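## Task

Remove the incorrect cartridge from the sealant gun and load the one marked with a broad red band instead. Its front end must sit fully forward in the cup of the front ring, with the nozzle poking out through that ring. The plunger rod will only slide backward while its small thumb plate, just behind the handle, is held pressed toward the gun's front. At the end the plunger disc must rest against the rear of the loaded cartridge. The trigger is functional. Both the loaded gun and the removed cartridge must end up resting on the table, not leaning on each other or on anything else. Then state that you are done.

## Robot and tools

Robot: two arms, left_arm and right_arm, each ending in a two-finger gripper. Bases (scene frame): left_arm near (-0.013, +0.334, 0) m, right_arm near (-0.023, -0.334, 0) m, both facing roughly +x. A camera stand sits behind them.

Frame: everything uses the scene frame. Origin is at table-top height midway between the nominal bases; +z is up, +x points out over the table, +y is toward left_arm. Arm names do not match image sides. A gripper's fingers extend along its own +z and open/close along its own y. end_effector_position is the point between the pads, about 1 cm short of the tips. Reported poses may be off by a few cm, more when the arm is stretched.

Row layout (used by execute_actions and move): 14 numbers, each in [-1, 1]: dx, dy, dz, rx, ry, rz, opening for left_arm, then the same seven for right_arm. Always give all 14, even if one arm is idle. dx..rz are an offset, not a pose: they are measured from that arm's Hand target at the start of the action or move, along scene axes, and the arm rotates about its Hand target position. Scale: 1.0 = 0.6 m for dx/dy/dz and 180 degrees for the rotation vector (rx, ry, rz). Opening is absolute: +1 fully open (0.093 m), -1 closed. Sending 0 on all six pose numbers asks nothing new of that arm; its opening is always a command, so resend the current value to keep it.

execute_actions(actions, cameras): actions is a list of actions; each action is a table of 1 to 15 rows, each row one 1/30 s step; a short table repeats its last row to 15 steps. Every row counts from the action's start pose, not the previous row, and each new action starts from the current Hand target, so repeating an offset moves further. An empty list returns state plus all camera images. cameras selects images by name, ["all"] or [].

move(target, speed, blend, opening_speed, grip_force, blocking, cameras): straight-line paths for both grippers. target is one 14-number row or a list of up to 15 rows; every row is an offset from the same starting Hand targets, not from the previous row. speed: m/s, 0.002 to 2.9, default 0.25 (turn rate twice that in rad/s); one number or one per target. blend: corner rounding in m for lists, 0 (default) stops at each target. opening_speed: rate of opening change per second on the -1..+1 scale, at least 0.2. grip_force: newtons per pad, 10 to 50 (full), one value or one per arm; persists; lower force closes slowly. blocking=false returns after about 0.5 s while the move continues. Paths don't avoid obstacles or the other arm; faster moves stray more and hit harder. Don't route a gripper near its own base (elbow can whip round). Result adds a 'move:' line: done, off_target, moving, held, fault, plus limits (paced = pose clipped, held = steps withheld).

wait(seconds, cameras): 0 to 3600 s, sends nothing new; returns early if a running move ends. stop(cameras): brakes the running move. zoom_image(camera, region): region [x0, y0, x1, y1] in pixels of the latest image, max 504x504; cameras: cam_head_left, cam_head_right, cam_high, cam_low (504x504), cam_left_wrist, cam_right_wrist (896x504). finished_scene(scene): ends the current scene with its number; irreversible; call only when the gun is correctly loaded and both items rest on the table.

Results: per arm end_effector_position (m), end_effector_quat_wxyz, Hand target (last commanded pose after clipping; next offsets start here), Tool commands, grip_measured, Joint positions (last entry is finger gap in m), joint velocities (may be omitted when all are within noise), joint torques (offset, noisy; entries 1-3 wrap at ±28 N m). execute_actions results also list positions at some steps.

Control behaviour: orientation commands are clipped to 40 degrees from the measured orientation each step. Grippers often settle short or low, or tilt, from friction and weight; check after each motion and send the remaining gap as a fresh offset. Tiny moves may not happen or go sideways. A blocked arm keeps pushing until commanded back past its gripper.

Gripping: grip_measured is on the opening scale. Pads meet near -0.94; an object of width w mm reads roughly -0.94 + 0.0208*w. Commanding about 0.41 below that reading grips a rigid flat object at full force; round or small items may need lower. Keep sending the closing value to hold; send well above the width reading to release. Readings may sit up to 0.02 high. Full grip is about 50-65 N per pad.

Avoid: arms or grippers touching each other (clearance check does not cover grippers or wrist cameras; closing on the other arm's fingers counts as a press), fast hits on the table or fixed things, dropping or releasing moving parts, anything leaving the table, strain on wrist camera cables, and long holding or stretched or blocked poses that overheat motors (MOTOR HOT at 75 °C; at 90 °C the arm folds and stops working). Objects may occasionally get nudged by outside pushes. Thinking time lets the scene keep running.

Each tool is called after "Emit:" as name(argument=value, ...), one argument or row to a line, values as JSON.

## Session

Emit:
execute_actions(
  actions=[],
)

Scene clock: 0.00 s.
left_arm: end_effector_position=(+0.3582, +0.3451, +0.0834) grip_measured=+1.000 end_effector_quat_wxyz=(+0.566, -0.037, +0.823, -0.017) | right_arm: end_effector_position=(+0.3630, -0.3587, +0.0727) grip_measured=+1.000 end_effector_quat_wxyz=(+0.528, +0.048, +0.846, -0.062)
Joint positions: left_arm=[0.042 1.496 0.298 0.831 0.023 -0.065 0.093] | right_arm=[0.058 1.554 0.405 0.694 0.161 0.018 0.093]
Joint velocities: within noise
Joint torques (N m): no reading
Heat: left arm: 52 °C; right arm: 44 °C.
Hand target: left_arm +0.3604, +0.3457, +0.0880; +0.571, -0.037, +0.820, -0.015 | right_arm +0.3654, -0.3587, +0.0776; +0.534, +0.049, +0.842, -0.062
Tool commands: left_gripper/opening=+1.0 right_gripper/opening=+1.0

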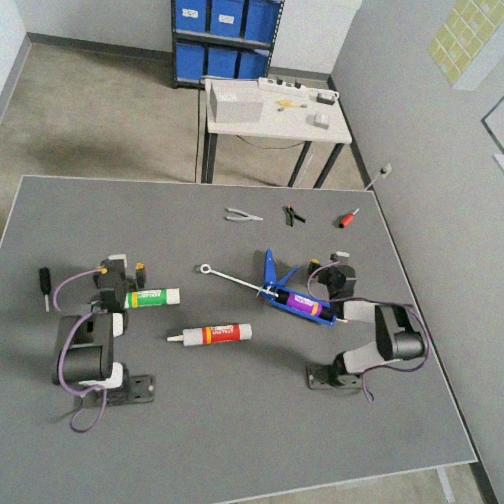

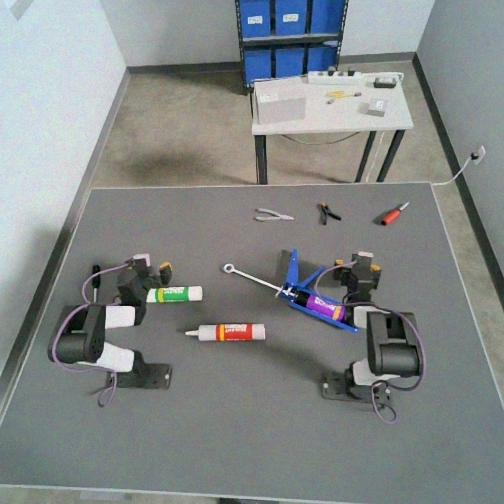

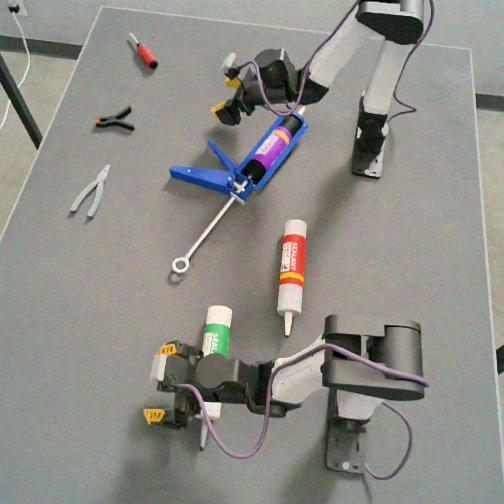

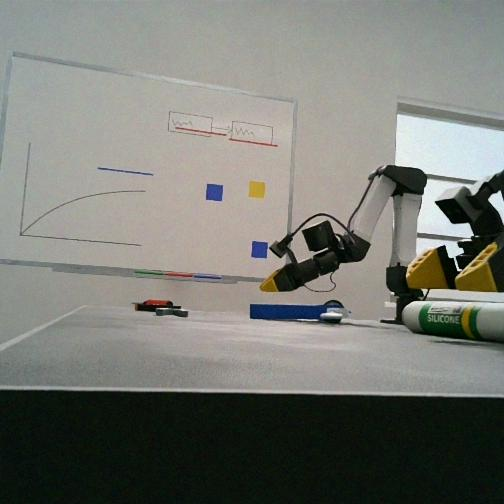

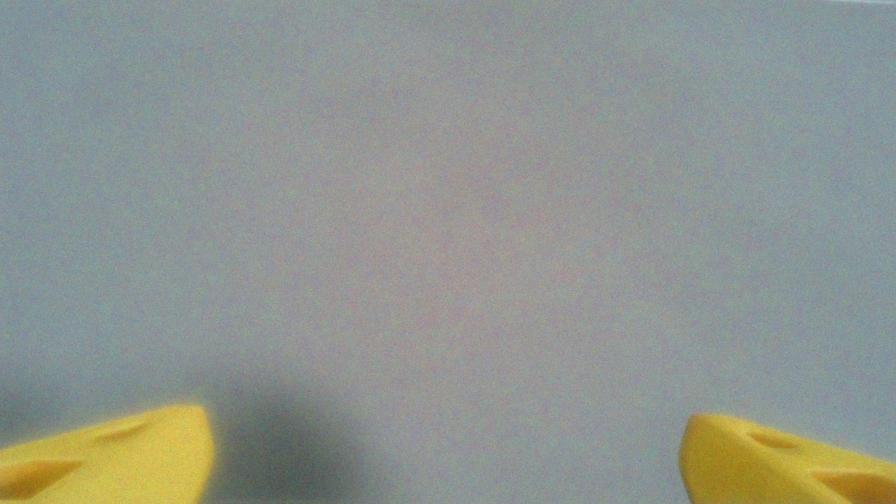

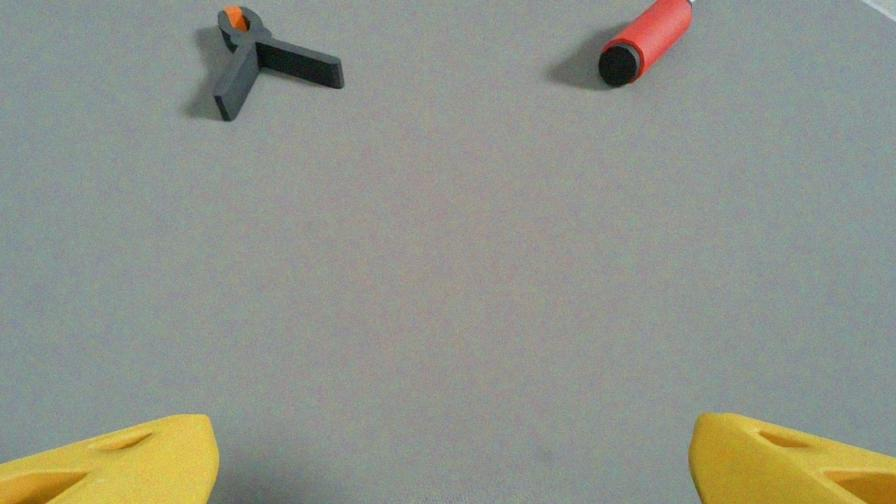

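Emit:
zoom_image(
  camera="cam_head_left",
  region=[180, 230, 380, 360],
)

Emit:
zoom_image(
  camera="cam_head_right",
  region=[180, 230, 380, 360],
)

Emit:
zoom_image(
  camera="cam_high",
  region=[150, 80, 350, 350],
)

Scaled by 2.520.

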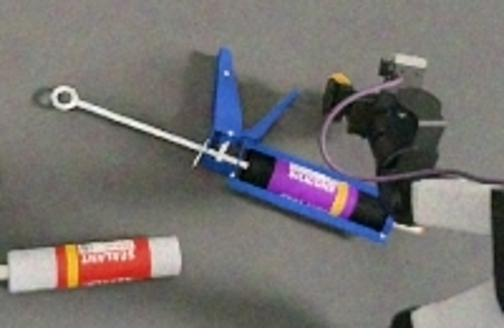

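Scaled by 2.520.

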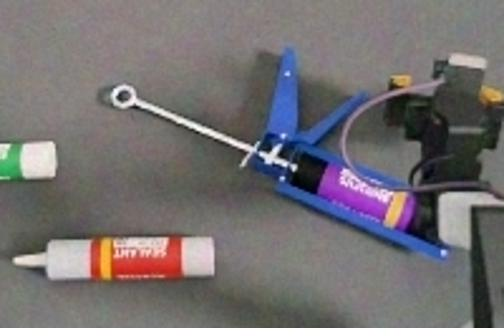

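Scaled by 1.867.

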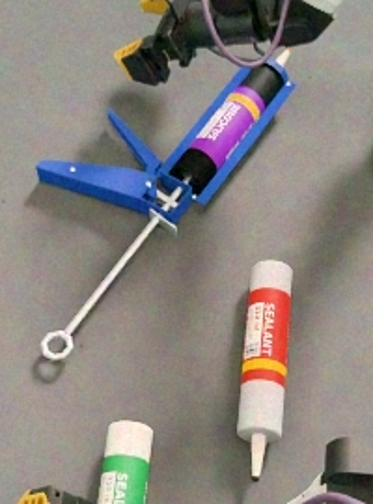

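Emit:
move(
  target=[
    [0,0,0.16,0,0,0,0.9,0,0,0.16,0,0,0,0.9],
    [-0.06,-0.33,0.13,0.402,0.227,-0.584,0.9,-0.2,0.25,0.16,-0.158,0.348,0.338,0.9],
  ],
  speed=0.3,
  blend=[0.02,0],
  cameras=["all"],
)

Scene clock: 66.90 s.
left_arm: end_effector_position=(+0.3220, +0.1496, +0.1646) grip_measured=+0.902 end_effector_quat_wxyz=(+0.004, +0.852, +0.524, -0.002) | right_arm: end_effector_position=(+0.2445, -0.2115, +0.1691) grip_measured=+0.902 end_effector_quat_wxyz=(-0.002, -0.511, +0.860, -0.003)
Joint positions: left_arm=[-0.498 2.025 2.01 -1.551 0.007 1.537 0.088] | right_arm=[0.484 1.668 1.568 -1.475 0.006 -0.641 0.089]
Joint torques (N m): left_arm=[-0.51 -8.65 8.96 -0.02 -0.02 0] | right_arm=[0.53 -5.22 7.28 0.13 -0.11 -0.13]
Heat: left arm: 52 °C; right arm: 52 °C.
Hand target: left_arm +0.3245, +0.1477, +0.1660; +0.000, +0.857, +0.515, -0.001 | right_arm +0.2454, -0.2087, +0.1736; -0.001, -0.516, +0.857, +0.000
Off the commanded pose: left_arm 0.003 m, 1 deg | right_arm 0.005 m, 1 deg.
joint sent to its limit (left arm) — joint 4 (wrist pitch), lower limit. The joint targets still meet the commanded pose.
move: done

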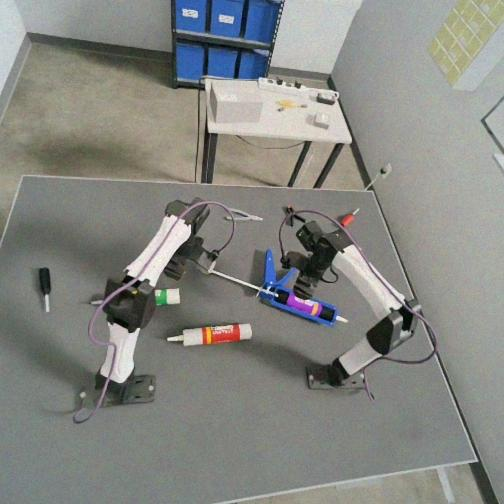

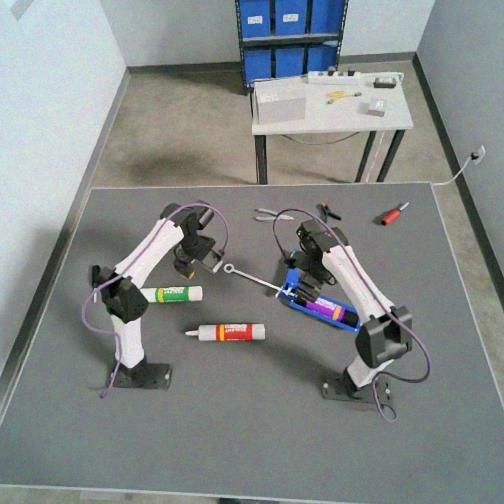

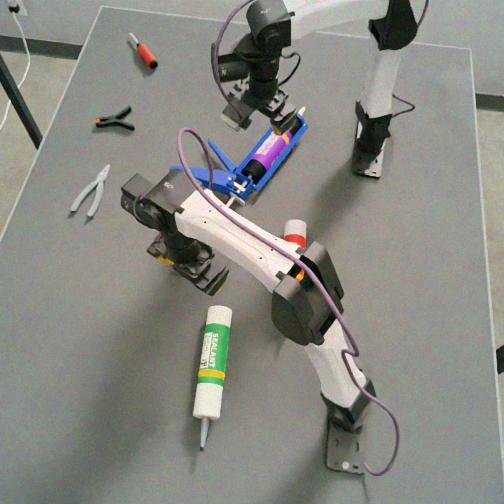

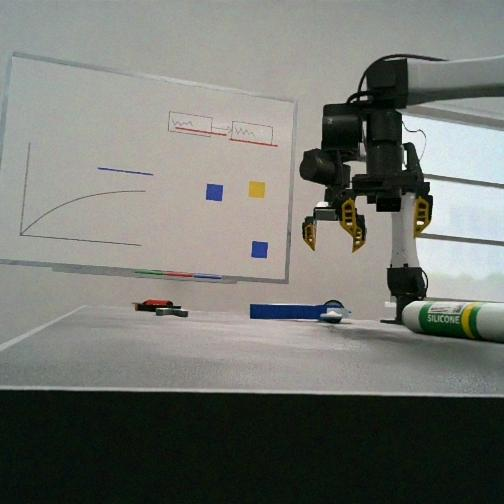

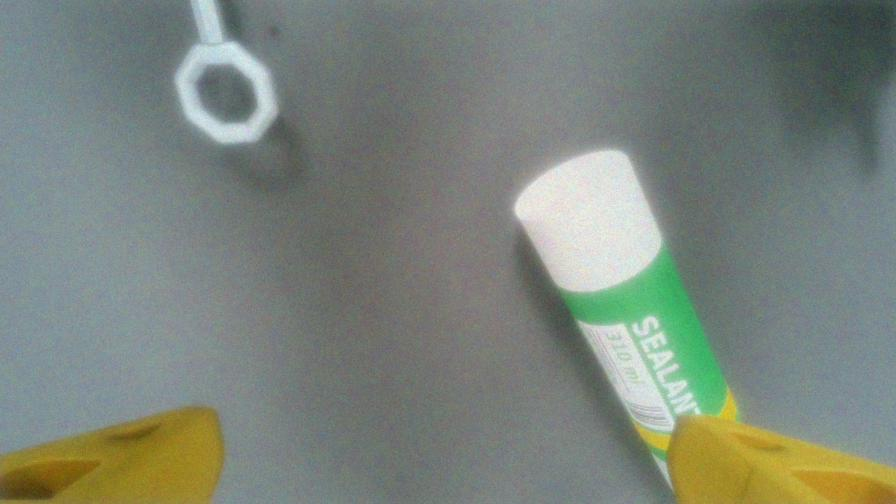

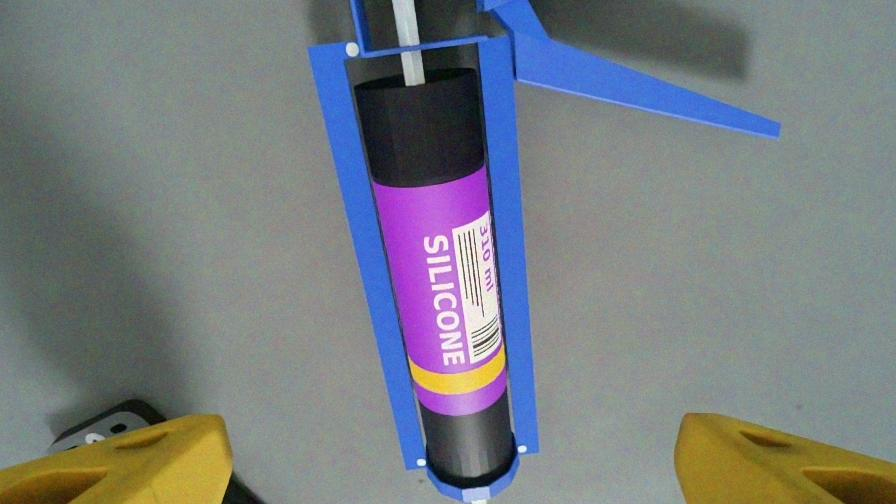

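Emit:
move(
  target=[
    [0.02,-0.02,0.02,0,0,0,0.9,0.075,0.155,-0.06,0,0,0,0.9],
  ],
  speed=0.25,
  cameras=["cam_right_wrist"],
)

Emit:
zoom_image(
  camera="cam_right_wrist",
  region=[300, 100, 650, 450],
)

Scene clock: 138.30 s.
left_arm: end_effector_position=(+0.3341, +0.1393, +0.1774) grip_measured=+0.902 end_effector_quat_wxyz=(+0.029, +0.853, +0.520, +0.013) | right_arm: end_effector_position=(+0.2857, -0.1201, +0.1330) grip_measured=+0.902 end_effector_quat_wxyz=(-0.012, -0.519, +0.855, -0.003)
Joint positions: left_arm=[-0.507 2.047 2.094 -1.554 0.006 1.538 0.088] | right_arm=[0.66 2.002 1.85 -1.443 0.005 -0.485 0.089]
Joint torques (N m): left_arm=[-0.9 -8.62 8.94 0.13 -0.02 -0.12] | right_arm=[0.27 -7.91 7.35 0.27 -0.1 0.04]
Heat: left arm: 59 °C; right arm: 44 °C.
Hand target: left_arm +0.3364, +0.1356, +0.1781; +0.001, +0.857, +0.515, -0.001 | right_arm +0.2903, -0.1157, +0.1376; -0.001, -0.516, +0.857, +0.000
Off the commanded pose: left_arm 0.004 m, 4 deg | right_arm 0.008 m, 1 deg.
joint sent to its limit (left arm) — joint 4 (wrist pitch), lower limit. The joint targets are off in orientation, not in position.
move: off_target (left_arm)

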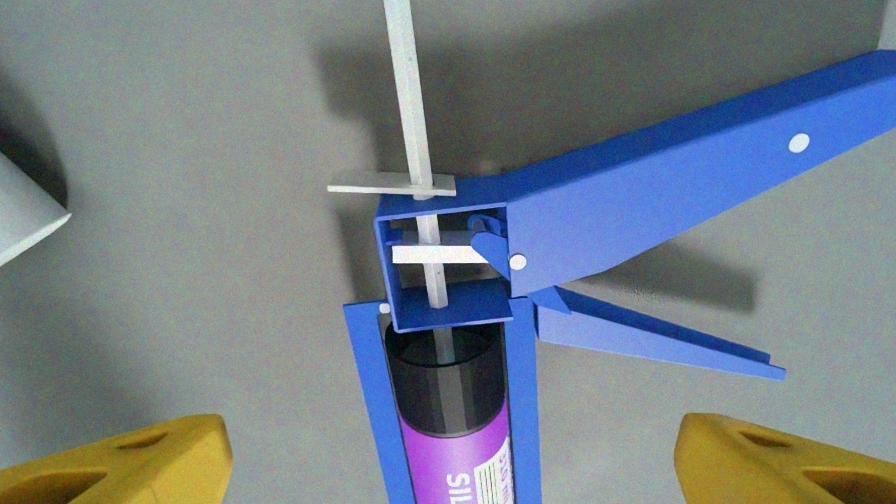

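Scaled by 1.440.

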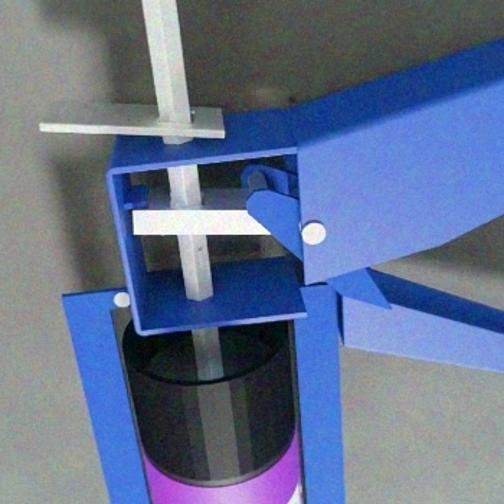

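Emit:
move(
  target=[
    [0,0,0,0,0,0,0.9,-0.1,0.05,0.0,0.087,-0.2256,-0.436,-0.4],
    [0,0,0,0,0,0,0.9,-0.1,0.08,-0.08,0.087,-0.2256,-0.436,-0.4],
  ],
  speed=0.25,
  blend=[0.02,0],
  cameras=["cam_right_wrist","cam_high","cam_left_wrist"],
)

Scene clock: 210.13 s.
left_arm: end_effector_position=(+0.3341, +0.1393, +0.1774) grip_measured=+0.902 end_effector_quat_wxyz=(+0.029, +0.853, +0.520, +0.013) | right_arm: end_effector_position=(+0.2282, -0.0706, +0.0886) grip_measured=-0.398 end_effector_quat_wxyz=(+0.328, +0.156, +0.929, -0.068)
Joint positions: left_arm=[-0.507 2.047 2.094 -1.554 0.006 1.538 0.088] | right_arm=[1.155 1.843 1.302 -0.95 0.679 1.408 0.026]
Joint torques (N m): left_arm=[-0.87 -8.64 8.91 0.13 -0.03 -0.12] | right_arm=[0.5 -7.3 4.81 0.68 0.48 0.08]
Heat: left arm: 60 °C; right arm: 45 °C.
Hand target: left_arm +0.3364, +0.1356, +0.1781; +0.001, +0.857, +0.515, -0.001 | right_arm +0.2303, -0.0676, +0.0895; +0.336, +0.163, +0.926, -0.059
Off the commanded pose: left_arm 0.004 m, 4 deg | right_arm 0.004 m, 2 deg.
joint sent to its limit (left arm) — joint 4 (wrist pitch), lower limit. The joint targets are off in orientation, not in position.
move: done
Images, in order (width x height): cam_high 504x504, cam_left_wrist 896x504, cam_right_wrist 896x504.

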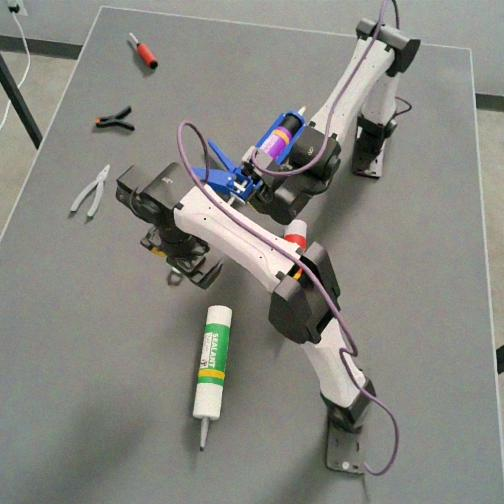

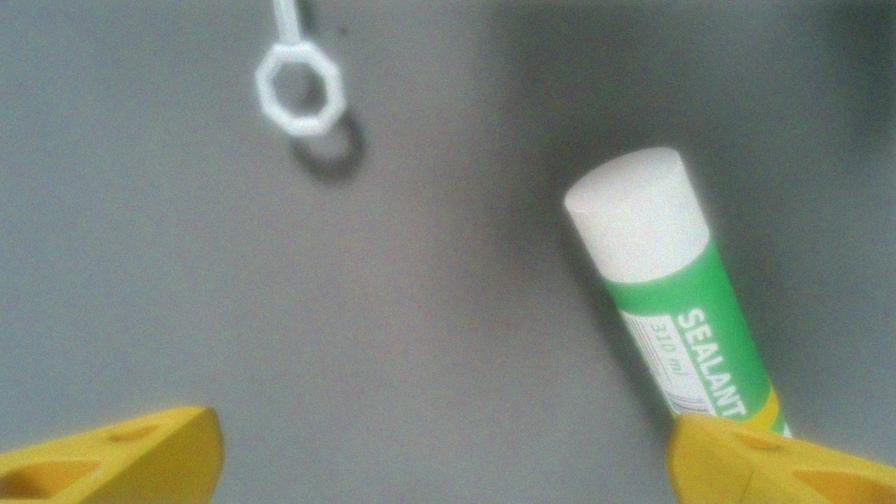

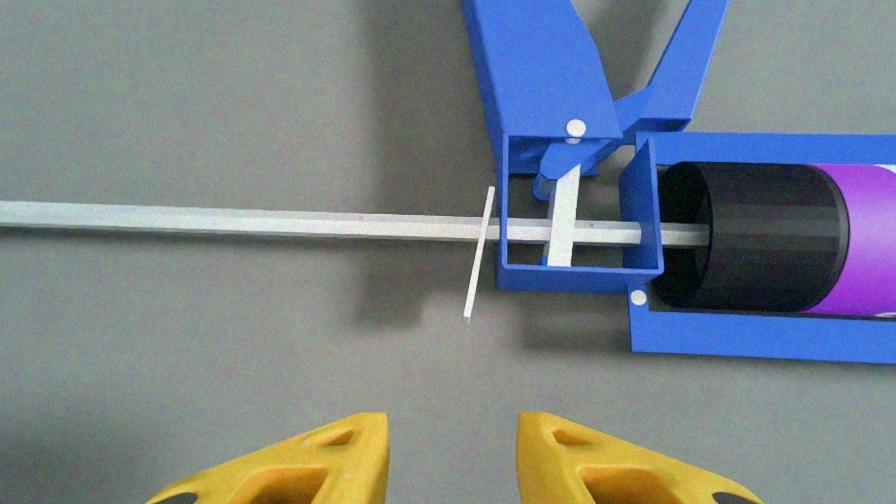

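Emit:
move(
  target=[
    [0.047,-0.168,-0.12,0,0,0,0.2,0,0,0,0,0,0,-0.4],
  ],
  speed=0.25,
  cameras=["cam_left_wrist","cam_high"],
)

Scene clock: 222.70 s.
left_arm: end_effector_position=(+0.3622, +0.0359, +0.1040) grip_measured=+0.202 end_effector_quat_wxyz=(+0.021, +0.860, +0.510, +0.007) | right_arm: end_effector_position=(+0.2283, -0.0705, +0.0886) grip_measured=-0.398 end_effector_quat_wxyz=(+0.328, +0.157, +0.929, -0.067)
Joint positions: left_arm=[-0.669 2.462 2.49 -1.553 0.001 1.401 0.055] | right_arm=[1.155 1.843 1.302 -0.949 0.679 1.408 0.026]
Joint torques (N m): left_arm=[-0.05 -11.93 8.8 0.09 0.01 -0.3] | right_arm=[0.5 -7.27 4.86 0.66 0.51 0.06]
Heat: left arm: 60 °C; right arm: 43 °C.
Hand target: left_arm +0.3647, +0.0348, +0.1061; +0.001, +0.857, +0.515, -0.001 | right_arm +0.2304, -0.0676, +0.0895; +0.336, +0.163, +0.926, -0.059
Off the commanded pose: left_arm 0.003 m, 3 deg | right_arm 0.004 m, 2 deg.
joint sent to its limit (left arm) — joint 4 (wrist pitch), lower limit. The joint targets are off in orientation, not in position.
move: off_target (left_arm)
Images, in order (width x height): cam_high 504x504, cam_left_wrist 896x504.

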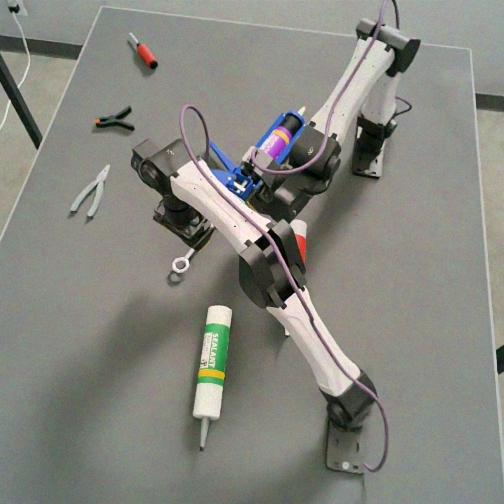

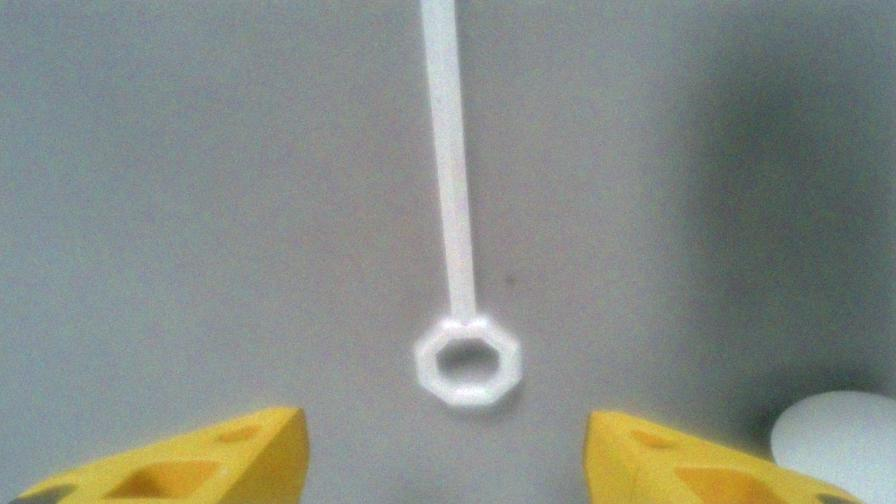

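Emit:
move(
  target=[
    [-0.008,-0.005,-0.08,0,0,0.0256,-0.3,0,0,0,0,0,0,-0.4],
    [-0.008,-0.005,-0.137,0,0,0.0256,-0.3,0,0,0,0,0,0,-0.4],
  ],
  speed=0.2,
  cameras=["cam_left_wrist"],
)

Scene clock: 235.13 s.
left_arm: end_effector_position=(+0.3614, +0.0345, +0.0266) grip_measured=-0.298 end_effector_quat_wxyz=(+0.000, +0.837, +0.547, -0.001) | right_arm: end_effector_position=(+0.2283, -0.0705, +0.0886) grip_measured=-0.398 end_effector_quat_wxyz=(+0.328, +0.157, +0.929, -0.067)
Joint positions: left_arm=[-0.672 2.478 2.209 -1.303 0.001 1.309 0.031] | right_arm=[1.155 1.843 1.302 -0.949 0.679 1.408 0.026]
Joint torques (N m): left_arm=[-0.79 -12.94 5.83 0.17 0.02 -0.29] | right_arm=[0.5 -7.27 4.88 0.66 0.51 0.06]
Heat: left arm: 63 °C; right arm: 42 °C.
Hand target: left_arm +0.3599, +0.0319, +0.0239; +0.001, +0.836, +0.549, -0.001 | right_arm +0.2304, -0.0676, +0.0895; +0.336, +0.163, +0.926, -0.059
Off the commanded pose: left_arm 0.004 m, 0 deg | right_arm 0.004 m, 2 deg.
move: done

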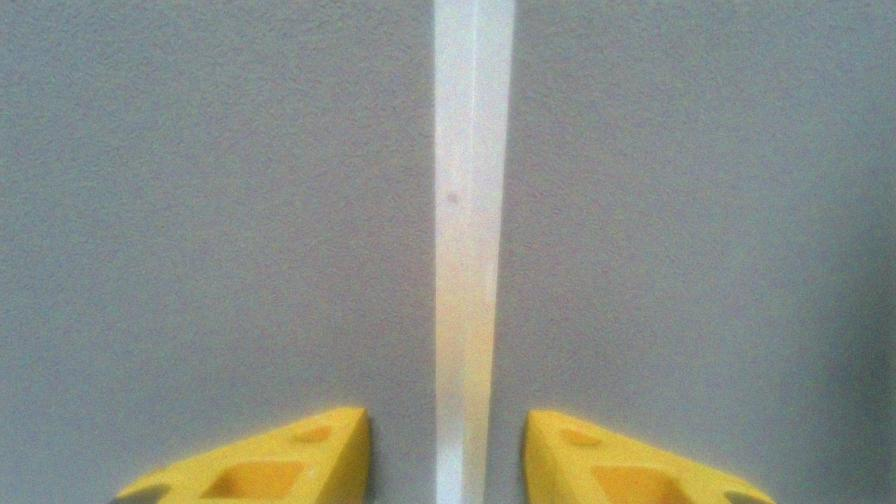

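Emit:
move(
  target=[
    [0,0,0,0,0,0,-1,0,0,0,0,0,0,-0.4],
    [0,0,0,0,0,0,-1,0.035,-0.022,-0.04,0,0,0,-0.5],
  ],
  speed=0.15,
  cameras=["cam_left_wrist","cam_right_wrist"],
)

Scene clock: 244.10 s.
left_arm: end_effector_position=(+0.3616, +0.0343, +0.0265) grip_measured=-0.977 end_effector_quat_wxyz=(+0.000, +0.836, +0.548, -0.001) | right_arm: end_effector_position=(+0.2507, -0.0820, +0.0692) grip_measured=-0.498 end_effector_quat_wxyz=(+0.334, +0.165, +0.926, -0.060)
Joint positions: left_arm=[-0.672 2.478 2.208 -1.301 0.001 1.307 0] | right_arm=[1.084 1.848 1.219 -0.79 0.679 1.329 0.021]
Joint torques (N m): left_arm=[-0.76 -12.79 5.9 0.18 0.02 -0.27] | right_arm=[0.34 -6.75 4.36 0.83 0.41 -0.09]
Heat: left arm: 64 °C; right arm: 42 °C.
Hand target: left_arm +0.3599, +0.0319, +0.0238; +0.001, +0.836, +0.549, -0.001 | right_arm +0.2514, -0.0809, +0.0656; +0.336, +0.163, +0.926, -0.058
Off the commanded pose: left_arm 0.004 m, 0 deg | right_arm 0.004 m, 0 deg.
move: done

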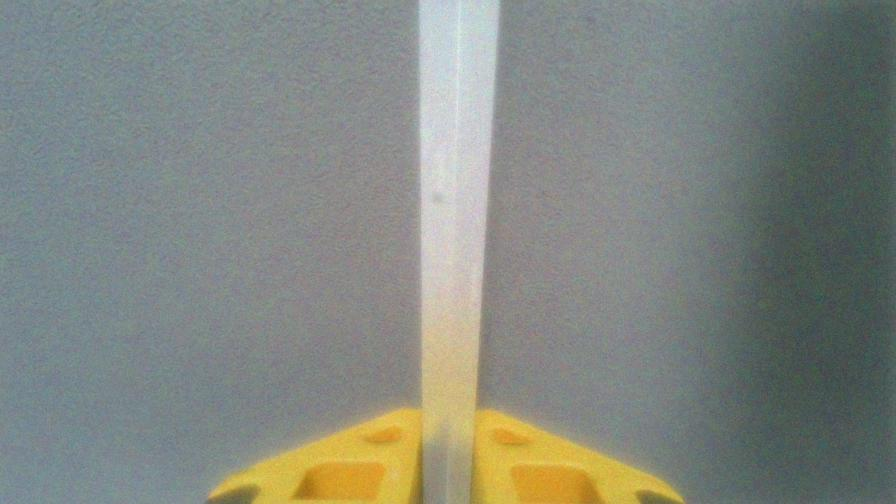

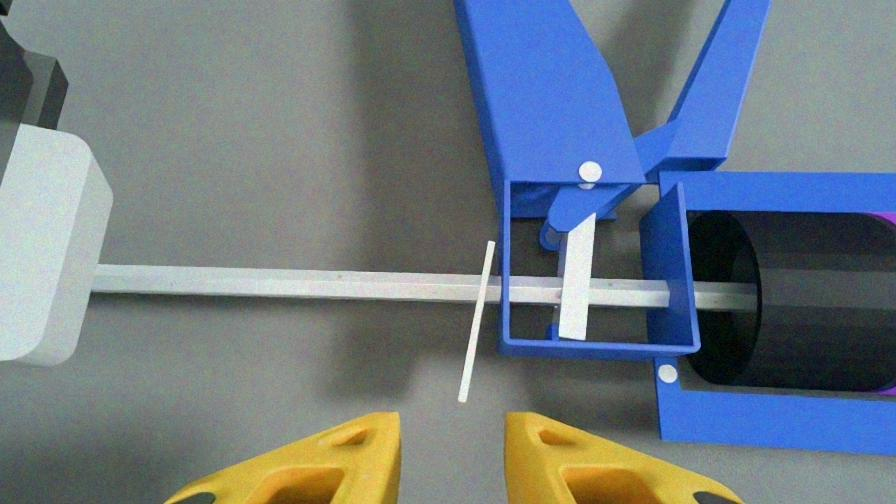

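Emit:
move(
  target=[
    [0,0,0,0,0,0,-1,0.0315,-0.019,-0.058,0,0,0,-0.5],
  ],
  speed=0.08,
  cameras=["cam_right_wrist"],
)

Scene clock: 258.33 s.
left_arm: end_effector_position=(+0.3641, +0.0329, +0.0265) grip_measured=-0.977 end_effector_quat_wxyz=(+0.005, +0.836, +0.548, +0.002) | right_arm: end_effector_position=(+0.2650, -0.0957, +0.0397) grip_measured=-0.498 end_effector_quat_wxyz=(+0.336, +0.156, +0.926, -0.072)
Joint positions: left_arm=[-0.672 2.478 2.208 -1.29 -0.001 1.307 0] | right_arm=[1.031 1.888 1.137 -0.642 0.684 1.248 0.021]
Joint torques (N m): left_arm=[-0.75 -12.86 5.93 0.11 0.03 -0.27] | right_arm=[-0.57 -5.96 3.75 1.29 0.26 -0.06]
Heat: left arm: 65 °C; right arm: 41 °C.
Hand target: left_arm +0.3599, +0.0319, +0.0238; +0.001, +0.836, +0.549, -0.001 | right_arm +0.2703, -0.0923, +0.0308; +0.337, +0.163, +0.926, -0.059
Off the commanded pose: left_arm 0.005 m, 1 deg | right_arm 0.011 m, 2 deg.
move: off_target (right_arm)

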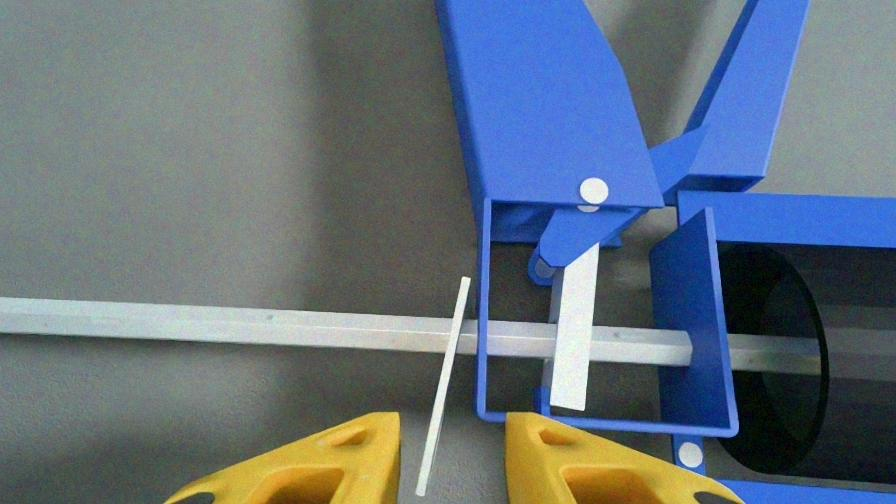

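Emit:
move(
  target=[
    [0,0,0,0,0,0,-1,-0.0075,0.0085,0.0,0,0,0,-0.55],
  ],
  speed=0.05,
  cameras=["cam_right_wrist"],
)

Scene clock: 266.87 s.
left_arm: end_effector_position=(+0.3641, +0.0330, +0.0265) grip_measured=-0.977 end_effector_quat_wxyz=(+0.005, +0.836, +0.548, +0.003) | right_arm: end_effector_position=(+0.2647, -0.0956, +0.0393) grip_measured=-0.547 end_effector_quat_wxyz=(+0.341, +0.156, +0.924, -0.075)
Joint positions: left_arm=[-0.672 2.478 2.208 -1.29 -0.002 1.307 0] | right_arm=[1.036 1.892 1.137 -0.643 0.695 1.255 0.019]
Joint torques (N m): left_arm=[-0.73 -12.83 5.94 0.1 0.04 -0.27] | right_arm=[0.51 -5.61 4.77 1.12 0.19 0.07]
Heat: left arm: 66 °C; right arm: 41 °C.
Hand target: left_arm +0.3599, +0.0319, +0.0238; +0.001, +0.836, +0.549, -0.001 | right_arm +0.2657, -0.0871, +0.0308; +0.336, +0.163, +0.926, -0.058
Off the commanded pose: left_arm 0.005 m, 1 deg | right_arm 0.012 m, 2 deg.
move: off_target (right_arm)

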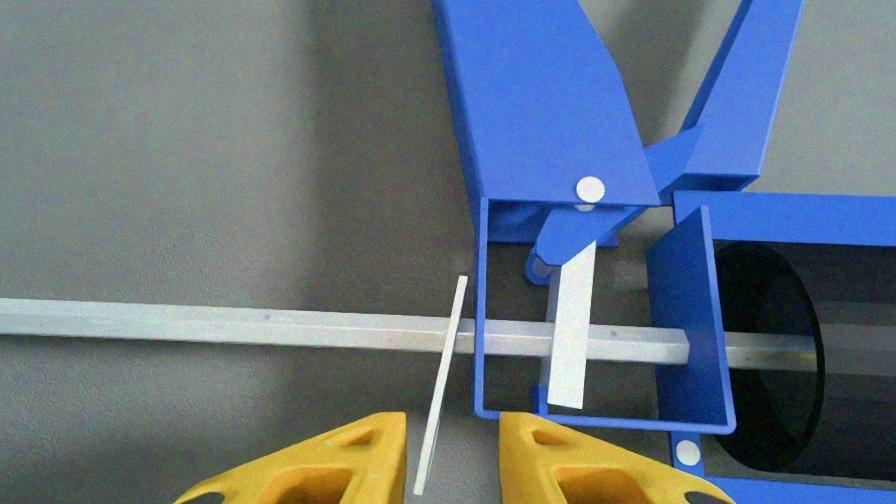

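Emit:
move(
  target=[
    [0,0,0,0,0,0,-1,-0.02,0.012,0.025,0,0,0,-0.55],
    [0,0,0,0,0,0,-1,-0.018,0.012,-0.012,0,0,0,-0.55],
  ],
  speed=0.08,
  cameras=["cam_right_wrist"],
)

Scene clock: 279.27 s.
left_arm: end_effector_position=(+0.3640, +0.0331, +0.0265) grip_measured=-0.977 end_effector_quat_wxyz=(+0.005, +0.836, +0.548, +0.003) | right_arm: end_effector_position=(+0.2555, -0.0799, +0.0293) grip_measured=-0.548 end_effector_quat_wxyz=(+0.339, +0.158, +0.925, -0.062)
Joint positions: left_arm=[-0.672 2.478 2.208 -1.291 -0.002 1.307 0] | right_arm=[1.078 1.929 1.148 -0.628 0.687 1.306 0.019]
Joint torques (N m): left_arm=[-0.76 -12.83 5.91 0.08 0.04 -0.28] | right_arm=[0.18 -6.93 3.82 0.86 0.33 0.04]
Heat: left arm: 67 °C; right arm: 41 °C.
Hand target: left_arm +0.3599, +0.0319, +0.0238; +0.001, +0.836, +0.549, -0.001 | right_arm +0.2550, -0.0799, +0.0236; +0.337, +0.163, +0.926, -0.058
Off the commanded pose: left_arm 0.005 m, 1 deg | right_arm 0.006 m, 1 deg.
move: done

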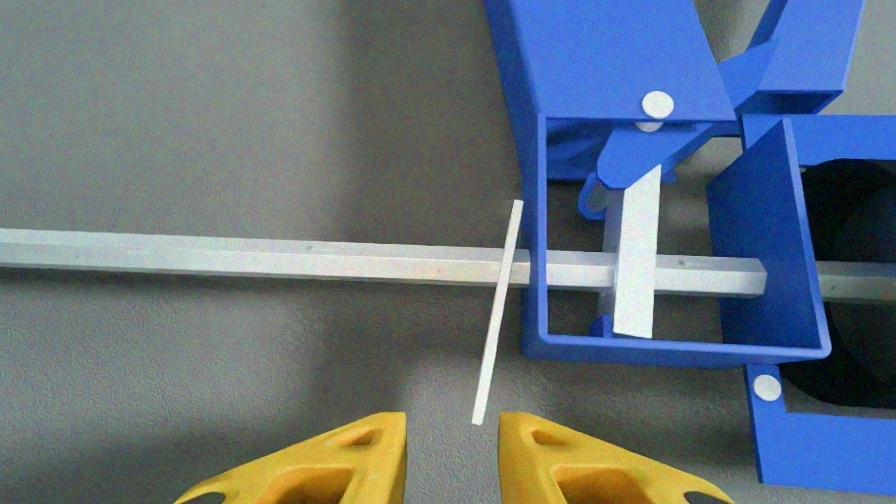

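Emit:
move(
  target=[
    [0,0,0,0,0,0,-1,0.0115,-0.006,0.0,0,0,0,-0.6],
  ],
  speed=0.05,
  cameras=["cam_right_wrist"],
)

Scene clock: 289.50 s.
left_arm: end_effector_position=(+0.3640, +0.0331, +0.0265) grip_measured=-0.977 end_effector_quat_wxyz=(+0.005, +0.836, +0.548, +0.003) | right_arm: end_effector_position=(+0.2615, -0.0842, +0.0279) grip_measured=-0.597 end_effector_quat_wxyz=(+0.339, +0.163, +0.925, -0.062)
Joint positions: left_arm=[-0.672 2.478 2.208 -1.291 -0.002 1.307 0] | right_arm=[1.057 1.929 1.14 -0.607 0.685 1.291 0.017]
Joint torques (N m): left_arm=[-0.77 -12.85 5.93 0.09 0.04 -0.28] | right_arm=[0.06 -7.09 4.08 0.87 0.31 -0.11]
Heat: left arm: 67 °C; right arm: 41 °C.
Hand target: left_arm +0.3599, +0.0319, +0.0238; +0.001, +0.836, +0.549, -0.001 | right_arm +0.2619, -0.0835, +0.0236; +0.337, +0.163, +0.926, -0.058
Off the commanded pose: left_arm 0.005 m, 1 deg | right_arm 0.004 m, 1 deg.
move: done

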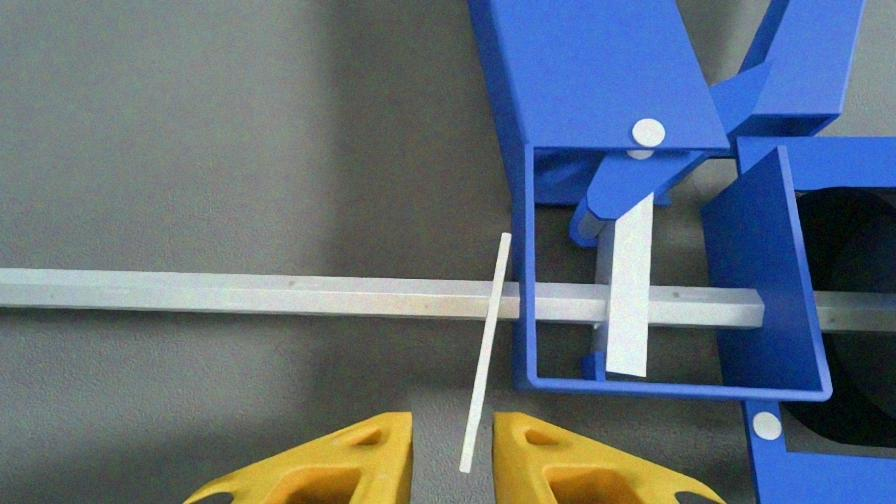

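Emit:
move(
  target=[
    [0.01,0.025,0,0,0,0,-1,-0.025,-0.068,0.0,0,0,0,-0.6],
  ],
  speed=0.08,
  cameras=["cam_right_wrist","cam_left_wrist"],
)

Scene clock: 299.57 s.
left_arm: end_effector_position=(+0.3614, +0.0350, +0.0216) grip_measured=-0.977 end_effector_quat_wxyz=(+0.004, +0.834, +0.551, -0.009) | right_arm: end_effector_position=(+0.2499, -0.1045, +0.0166) grip_measured=-0.597 end_effector_quat_wxyz=(+0.332, +0.162, +0.929, -0.030)
Joint positions: left_arm=[-0.665 2.473 2.18 -1.276 0.02 1.307 0] | right_arm=[1.036 1.827 0.952 -0.443 0.638 1.245 0.017]
Joint torques (N m): left_arm=[1.59 -14.39 4.45 0.11 -0.14 0.07] | right_arm=[-0.69 -9.39 3.33 0.19 0.67 -0.11]
Heat: left arm: 68 °C; right arm: 42 °C.
Hand target: left_arm +0.3659, +0.0469, +0.0239; +0.001, +0.836, +0.549, -0.001 | right_arm +0.2469, -0.1243, +0.0236; +0.337, +0.163, +0.926, -0.058
Off the commanded pose: left_arm 0.013 m, 1 deg | right_arm 0.021 m, 3 deg.
move: off_target (left_arm, right_arm)
Images, in order (width x height): cam_left_wrist 896x504, cam_right_wrist 896x504.

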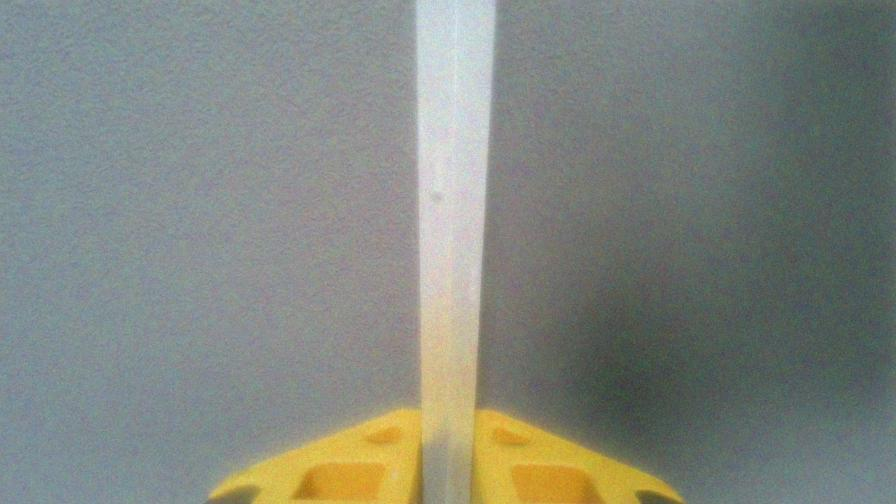

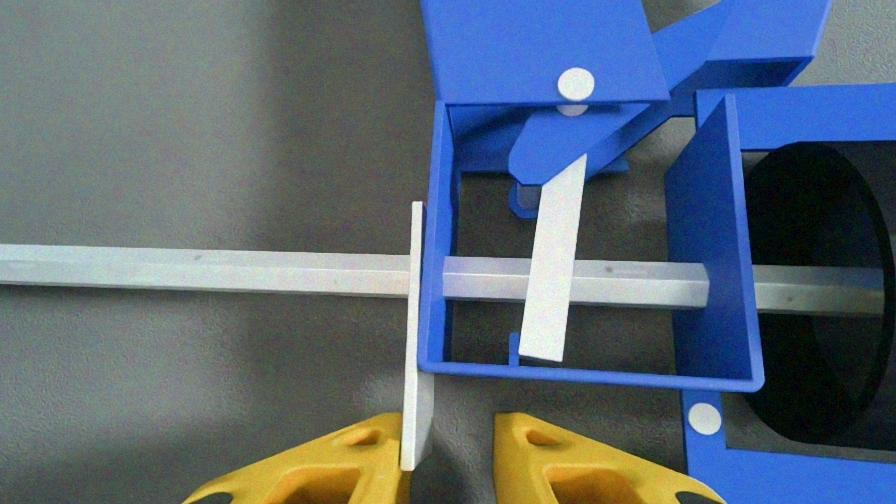

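Emit:
move(
  target=[
    [0.039,0.092,0.005,0,0,0,-1,-0.014,-0.039,0.012,0,0,0,-0.6],
  ],
  speed=0.06,
  cameras=["cam_right_wrist","cam_left_wrist"],
)

Scene clock: 306.97 s.
left_arm: end_effector_position=(+0.3688, +0.0560, +0.0218) grip_measured=-0.977 end_effector_quat_wxyz=(+0.026, +0.837, +0.544, -0.050) | right_arm: end_effector_position=(+0.2425, -0.1100, +0.0220) grip_measured=-0.597 end_effector_quat_wxyz=(+0.323, +0.159, +0.933, +0.004)
Joint positions: left_arm=[-0.587 2.425 2.091 -1.228 0.113 1.4 0] | right_arm=[1.023 1.735 0.866 -0.38 0.585 1.21 0.017]
Joint torques (N m): left_arm=[5.83 -14.9 4.53 -0.11 -0.92 0.37] | right_arm=[-1.35 -9.28 3.15 -0.18 1.09 -0.02]
Heat: left arm: 71 °C; right arm: 44 °C.
Hand target: left_arm +0.3893, +0.1022, +0.0268; +0.001, +0.836, +0.549, -0.001 | right_arm +0.2385, -0.1478, +0.0308; +0.336, +0.163, +0.926, -0.059
Off the commanded pose: left_arm 0.051 m, 6 deg | right_arm 0.039 m, 7 deg.
move: off_target (left_arm, right_arm)
Images, in order (width x height): cam_left_wrist 896x504, cam_right_wrist 896x504.

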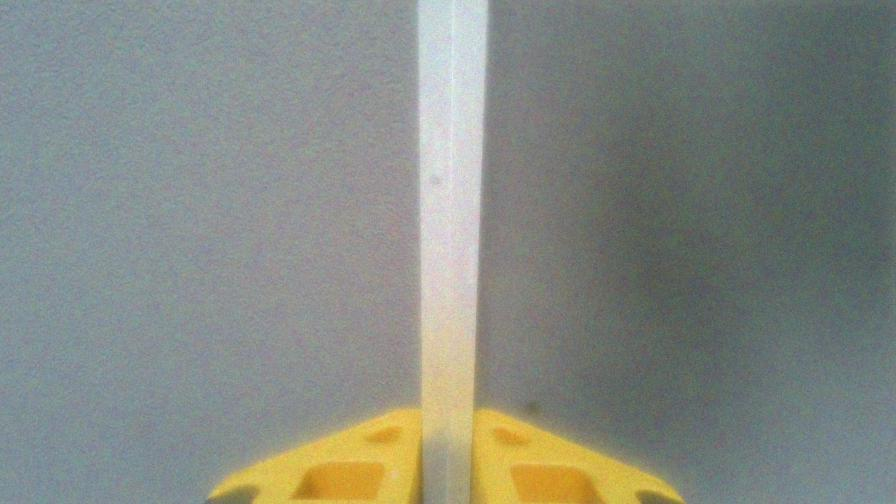

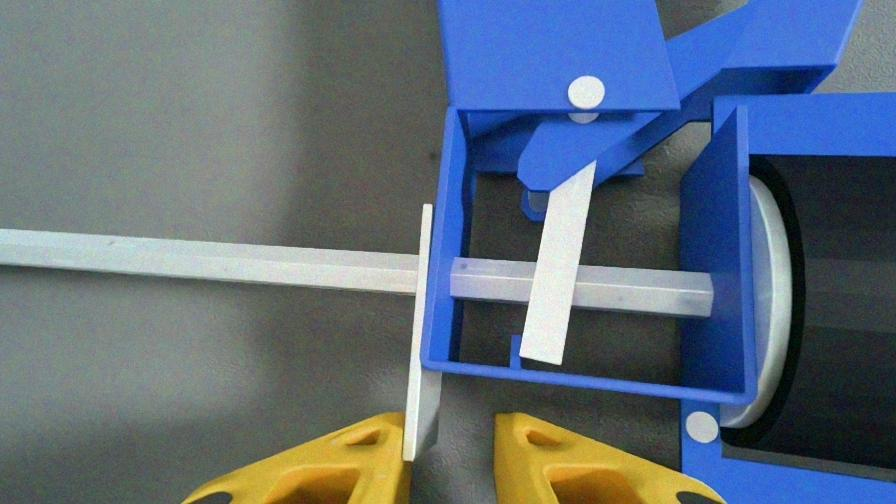

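Emit:
move(
  target=[
    [-0.036,-0.084,-0.005,0,0,0,-1,0.01,0.075,-0.012,0,0,0,-0.55],
  ],
  speed=0.12,
  cameras=["cam_right_wrist"],
)

Scene clock: 317.20 s.
left_arm: end_effector_position=(+0.3648, +0.0503, +0.0265) grip_measured=-0.977 end_effector_quat_wxyz=(+0.013, +0.836, +0.548, -0.022) | right_arm: end_effector_position=(+0.2435, -0.1017, +0.0204) grip_measured=-0.552 end_effector_quat_wxyz=(+0.332, +0.162, +0.928, -0.047)
Joint positions: left_arm=[-0.624 2.425 2.112 -1.249 0.051 1.355 0] | right_arm=[1.064 1.843 0.994 -0.526 0.659 1.289 0.019]
Joint torques (N m): left_arm=[-1.22 -11.25 8.64 0 -0.41 -0.31] | right_arm=[0.54 -6.08 6.49 0.32 0.57 0.05]
Heat: left arm: 73 °C; right arm: 43 °C.
Hand target: left_arm +0.3677, +0.0517, +0.0238; +0.001, +0.836, +0.549, -0.001 | right_arm +0.2445, -0.1028, +0.0237; +0.337, +0.163, +0.926, -0.059
Off the commanded pose: left_arm 0.004 m, 3 deg | right_arm 0.004 m, 1 deg.
move: off_target (left_arm)

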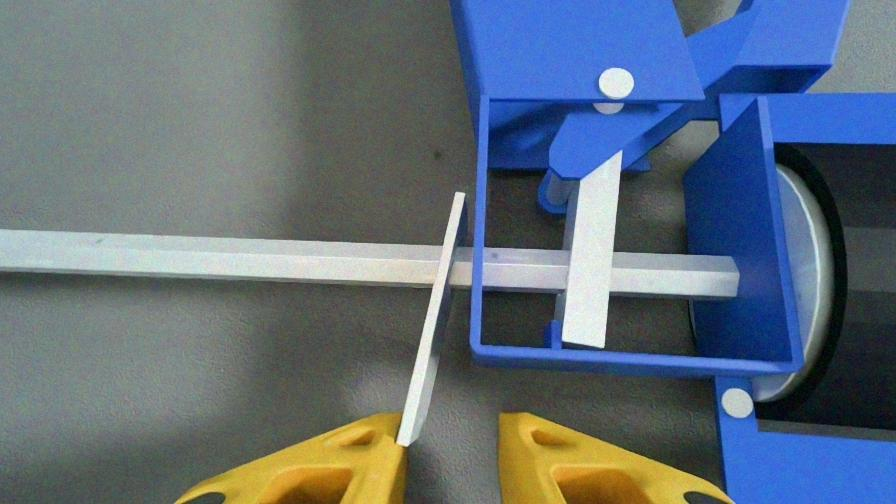

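Emit:
move(
  target=[
    [0,0,0,0,0,0,-0.3,-0.05,0.018,0.08,0,0,0,-0.4],
    [0,0,0.15,0,0,0,-0.3,-0.05,-0.1,0.2,-0.0999,0.2236,0.467,0.5],
    [-0.363,0.414,0.21,0,0,0,-0.3,0,-0.207,0.194,-0.0999,0.2236,0.467,0.5],
  ],
  speed=0.3,
  cameras=["cam_right_wrist","cam_head_left"],
)

Emit:
zoom_image(
  camera="cam_head_left",
  region=[240, 240, 380, 350],
)

Scene clock: 353.77 s.
left_arm: end_effector_position=(+0.1552, +0.2988, +0.1525) grip_measured=-0.302 end_effector_quat_wxyz=(+0.006, +0.832, +0.554, +0.008) | right_arm: end_effector_position=(+0.2467, -0.2267, +0.1393) grip_measured=+0.498 end_effector_quat_wxyz=(-0.002, -0.557, +0.830, -0.004)
Joint positions: left_arm=[-0.209 1.175 1.085 -1.462 -0.003 1.756 0.031] | right_arm=[0.435 1.642 1.421 -1.352 0.01 -0.8 0.069]
Joint torques (N m): left_arm=[0.35 -3.15 5.39 0 0.05 0.01] | right_arm=[0.03 -6.39 4.81 0.29 -0.14 -0.14]
Heat: left arm: 69 °C; right arm: 41 °C.
Hand target: left_arm +0.1500, +0.3001, +0.1499; +0.001, +0.836, +0.549, -0.001 | right_arm +0.2444, -0.2269, +0.1401; -0.001, -0.559, +0.829, +0.000
Off the commanded pose: left_arm 0.006 m, 1 deg | right_arm 0.002 m, 1 deg.
move: done
Images, in order (width x height): cam_head_left 504x504, cam_right_wrist 896x504.

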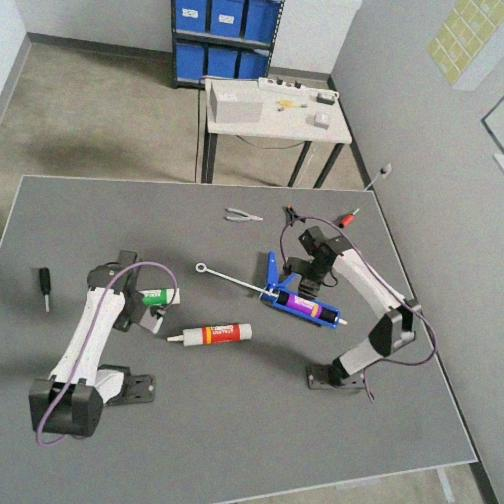

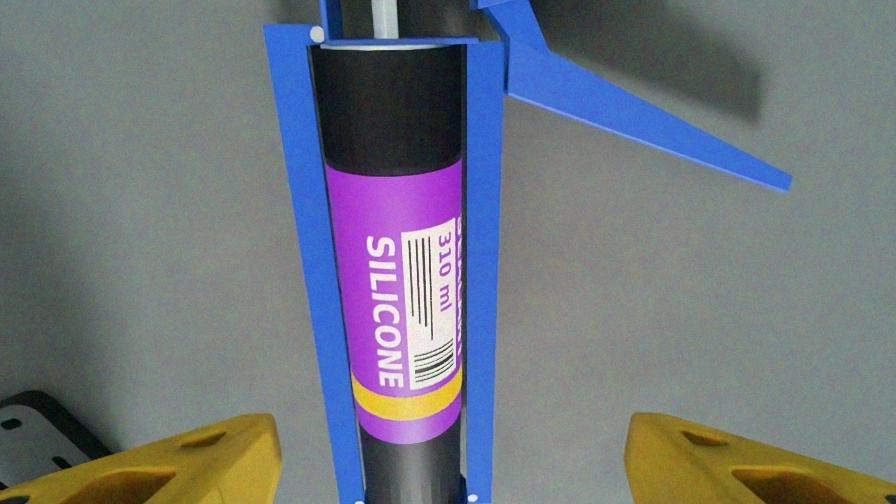

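Scaled by 3.600.

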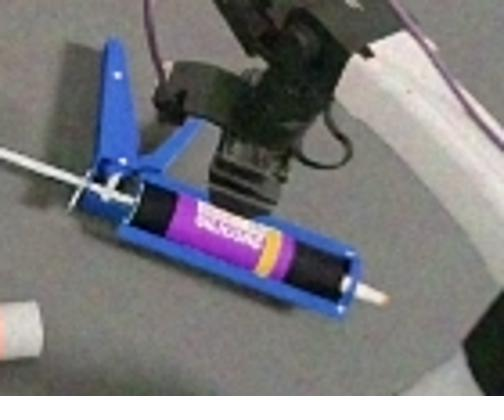

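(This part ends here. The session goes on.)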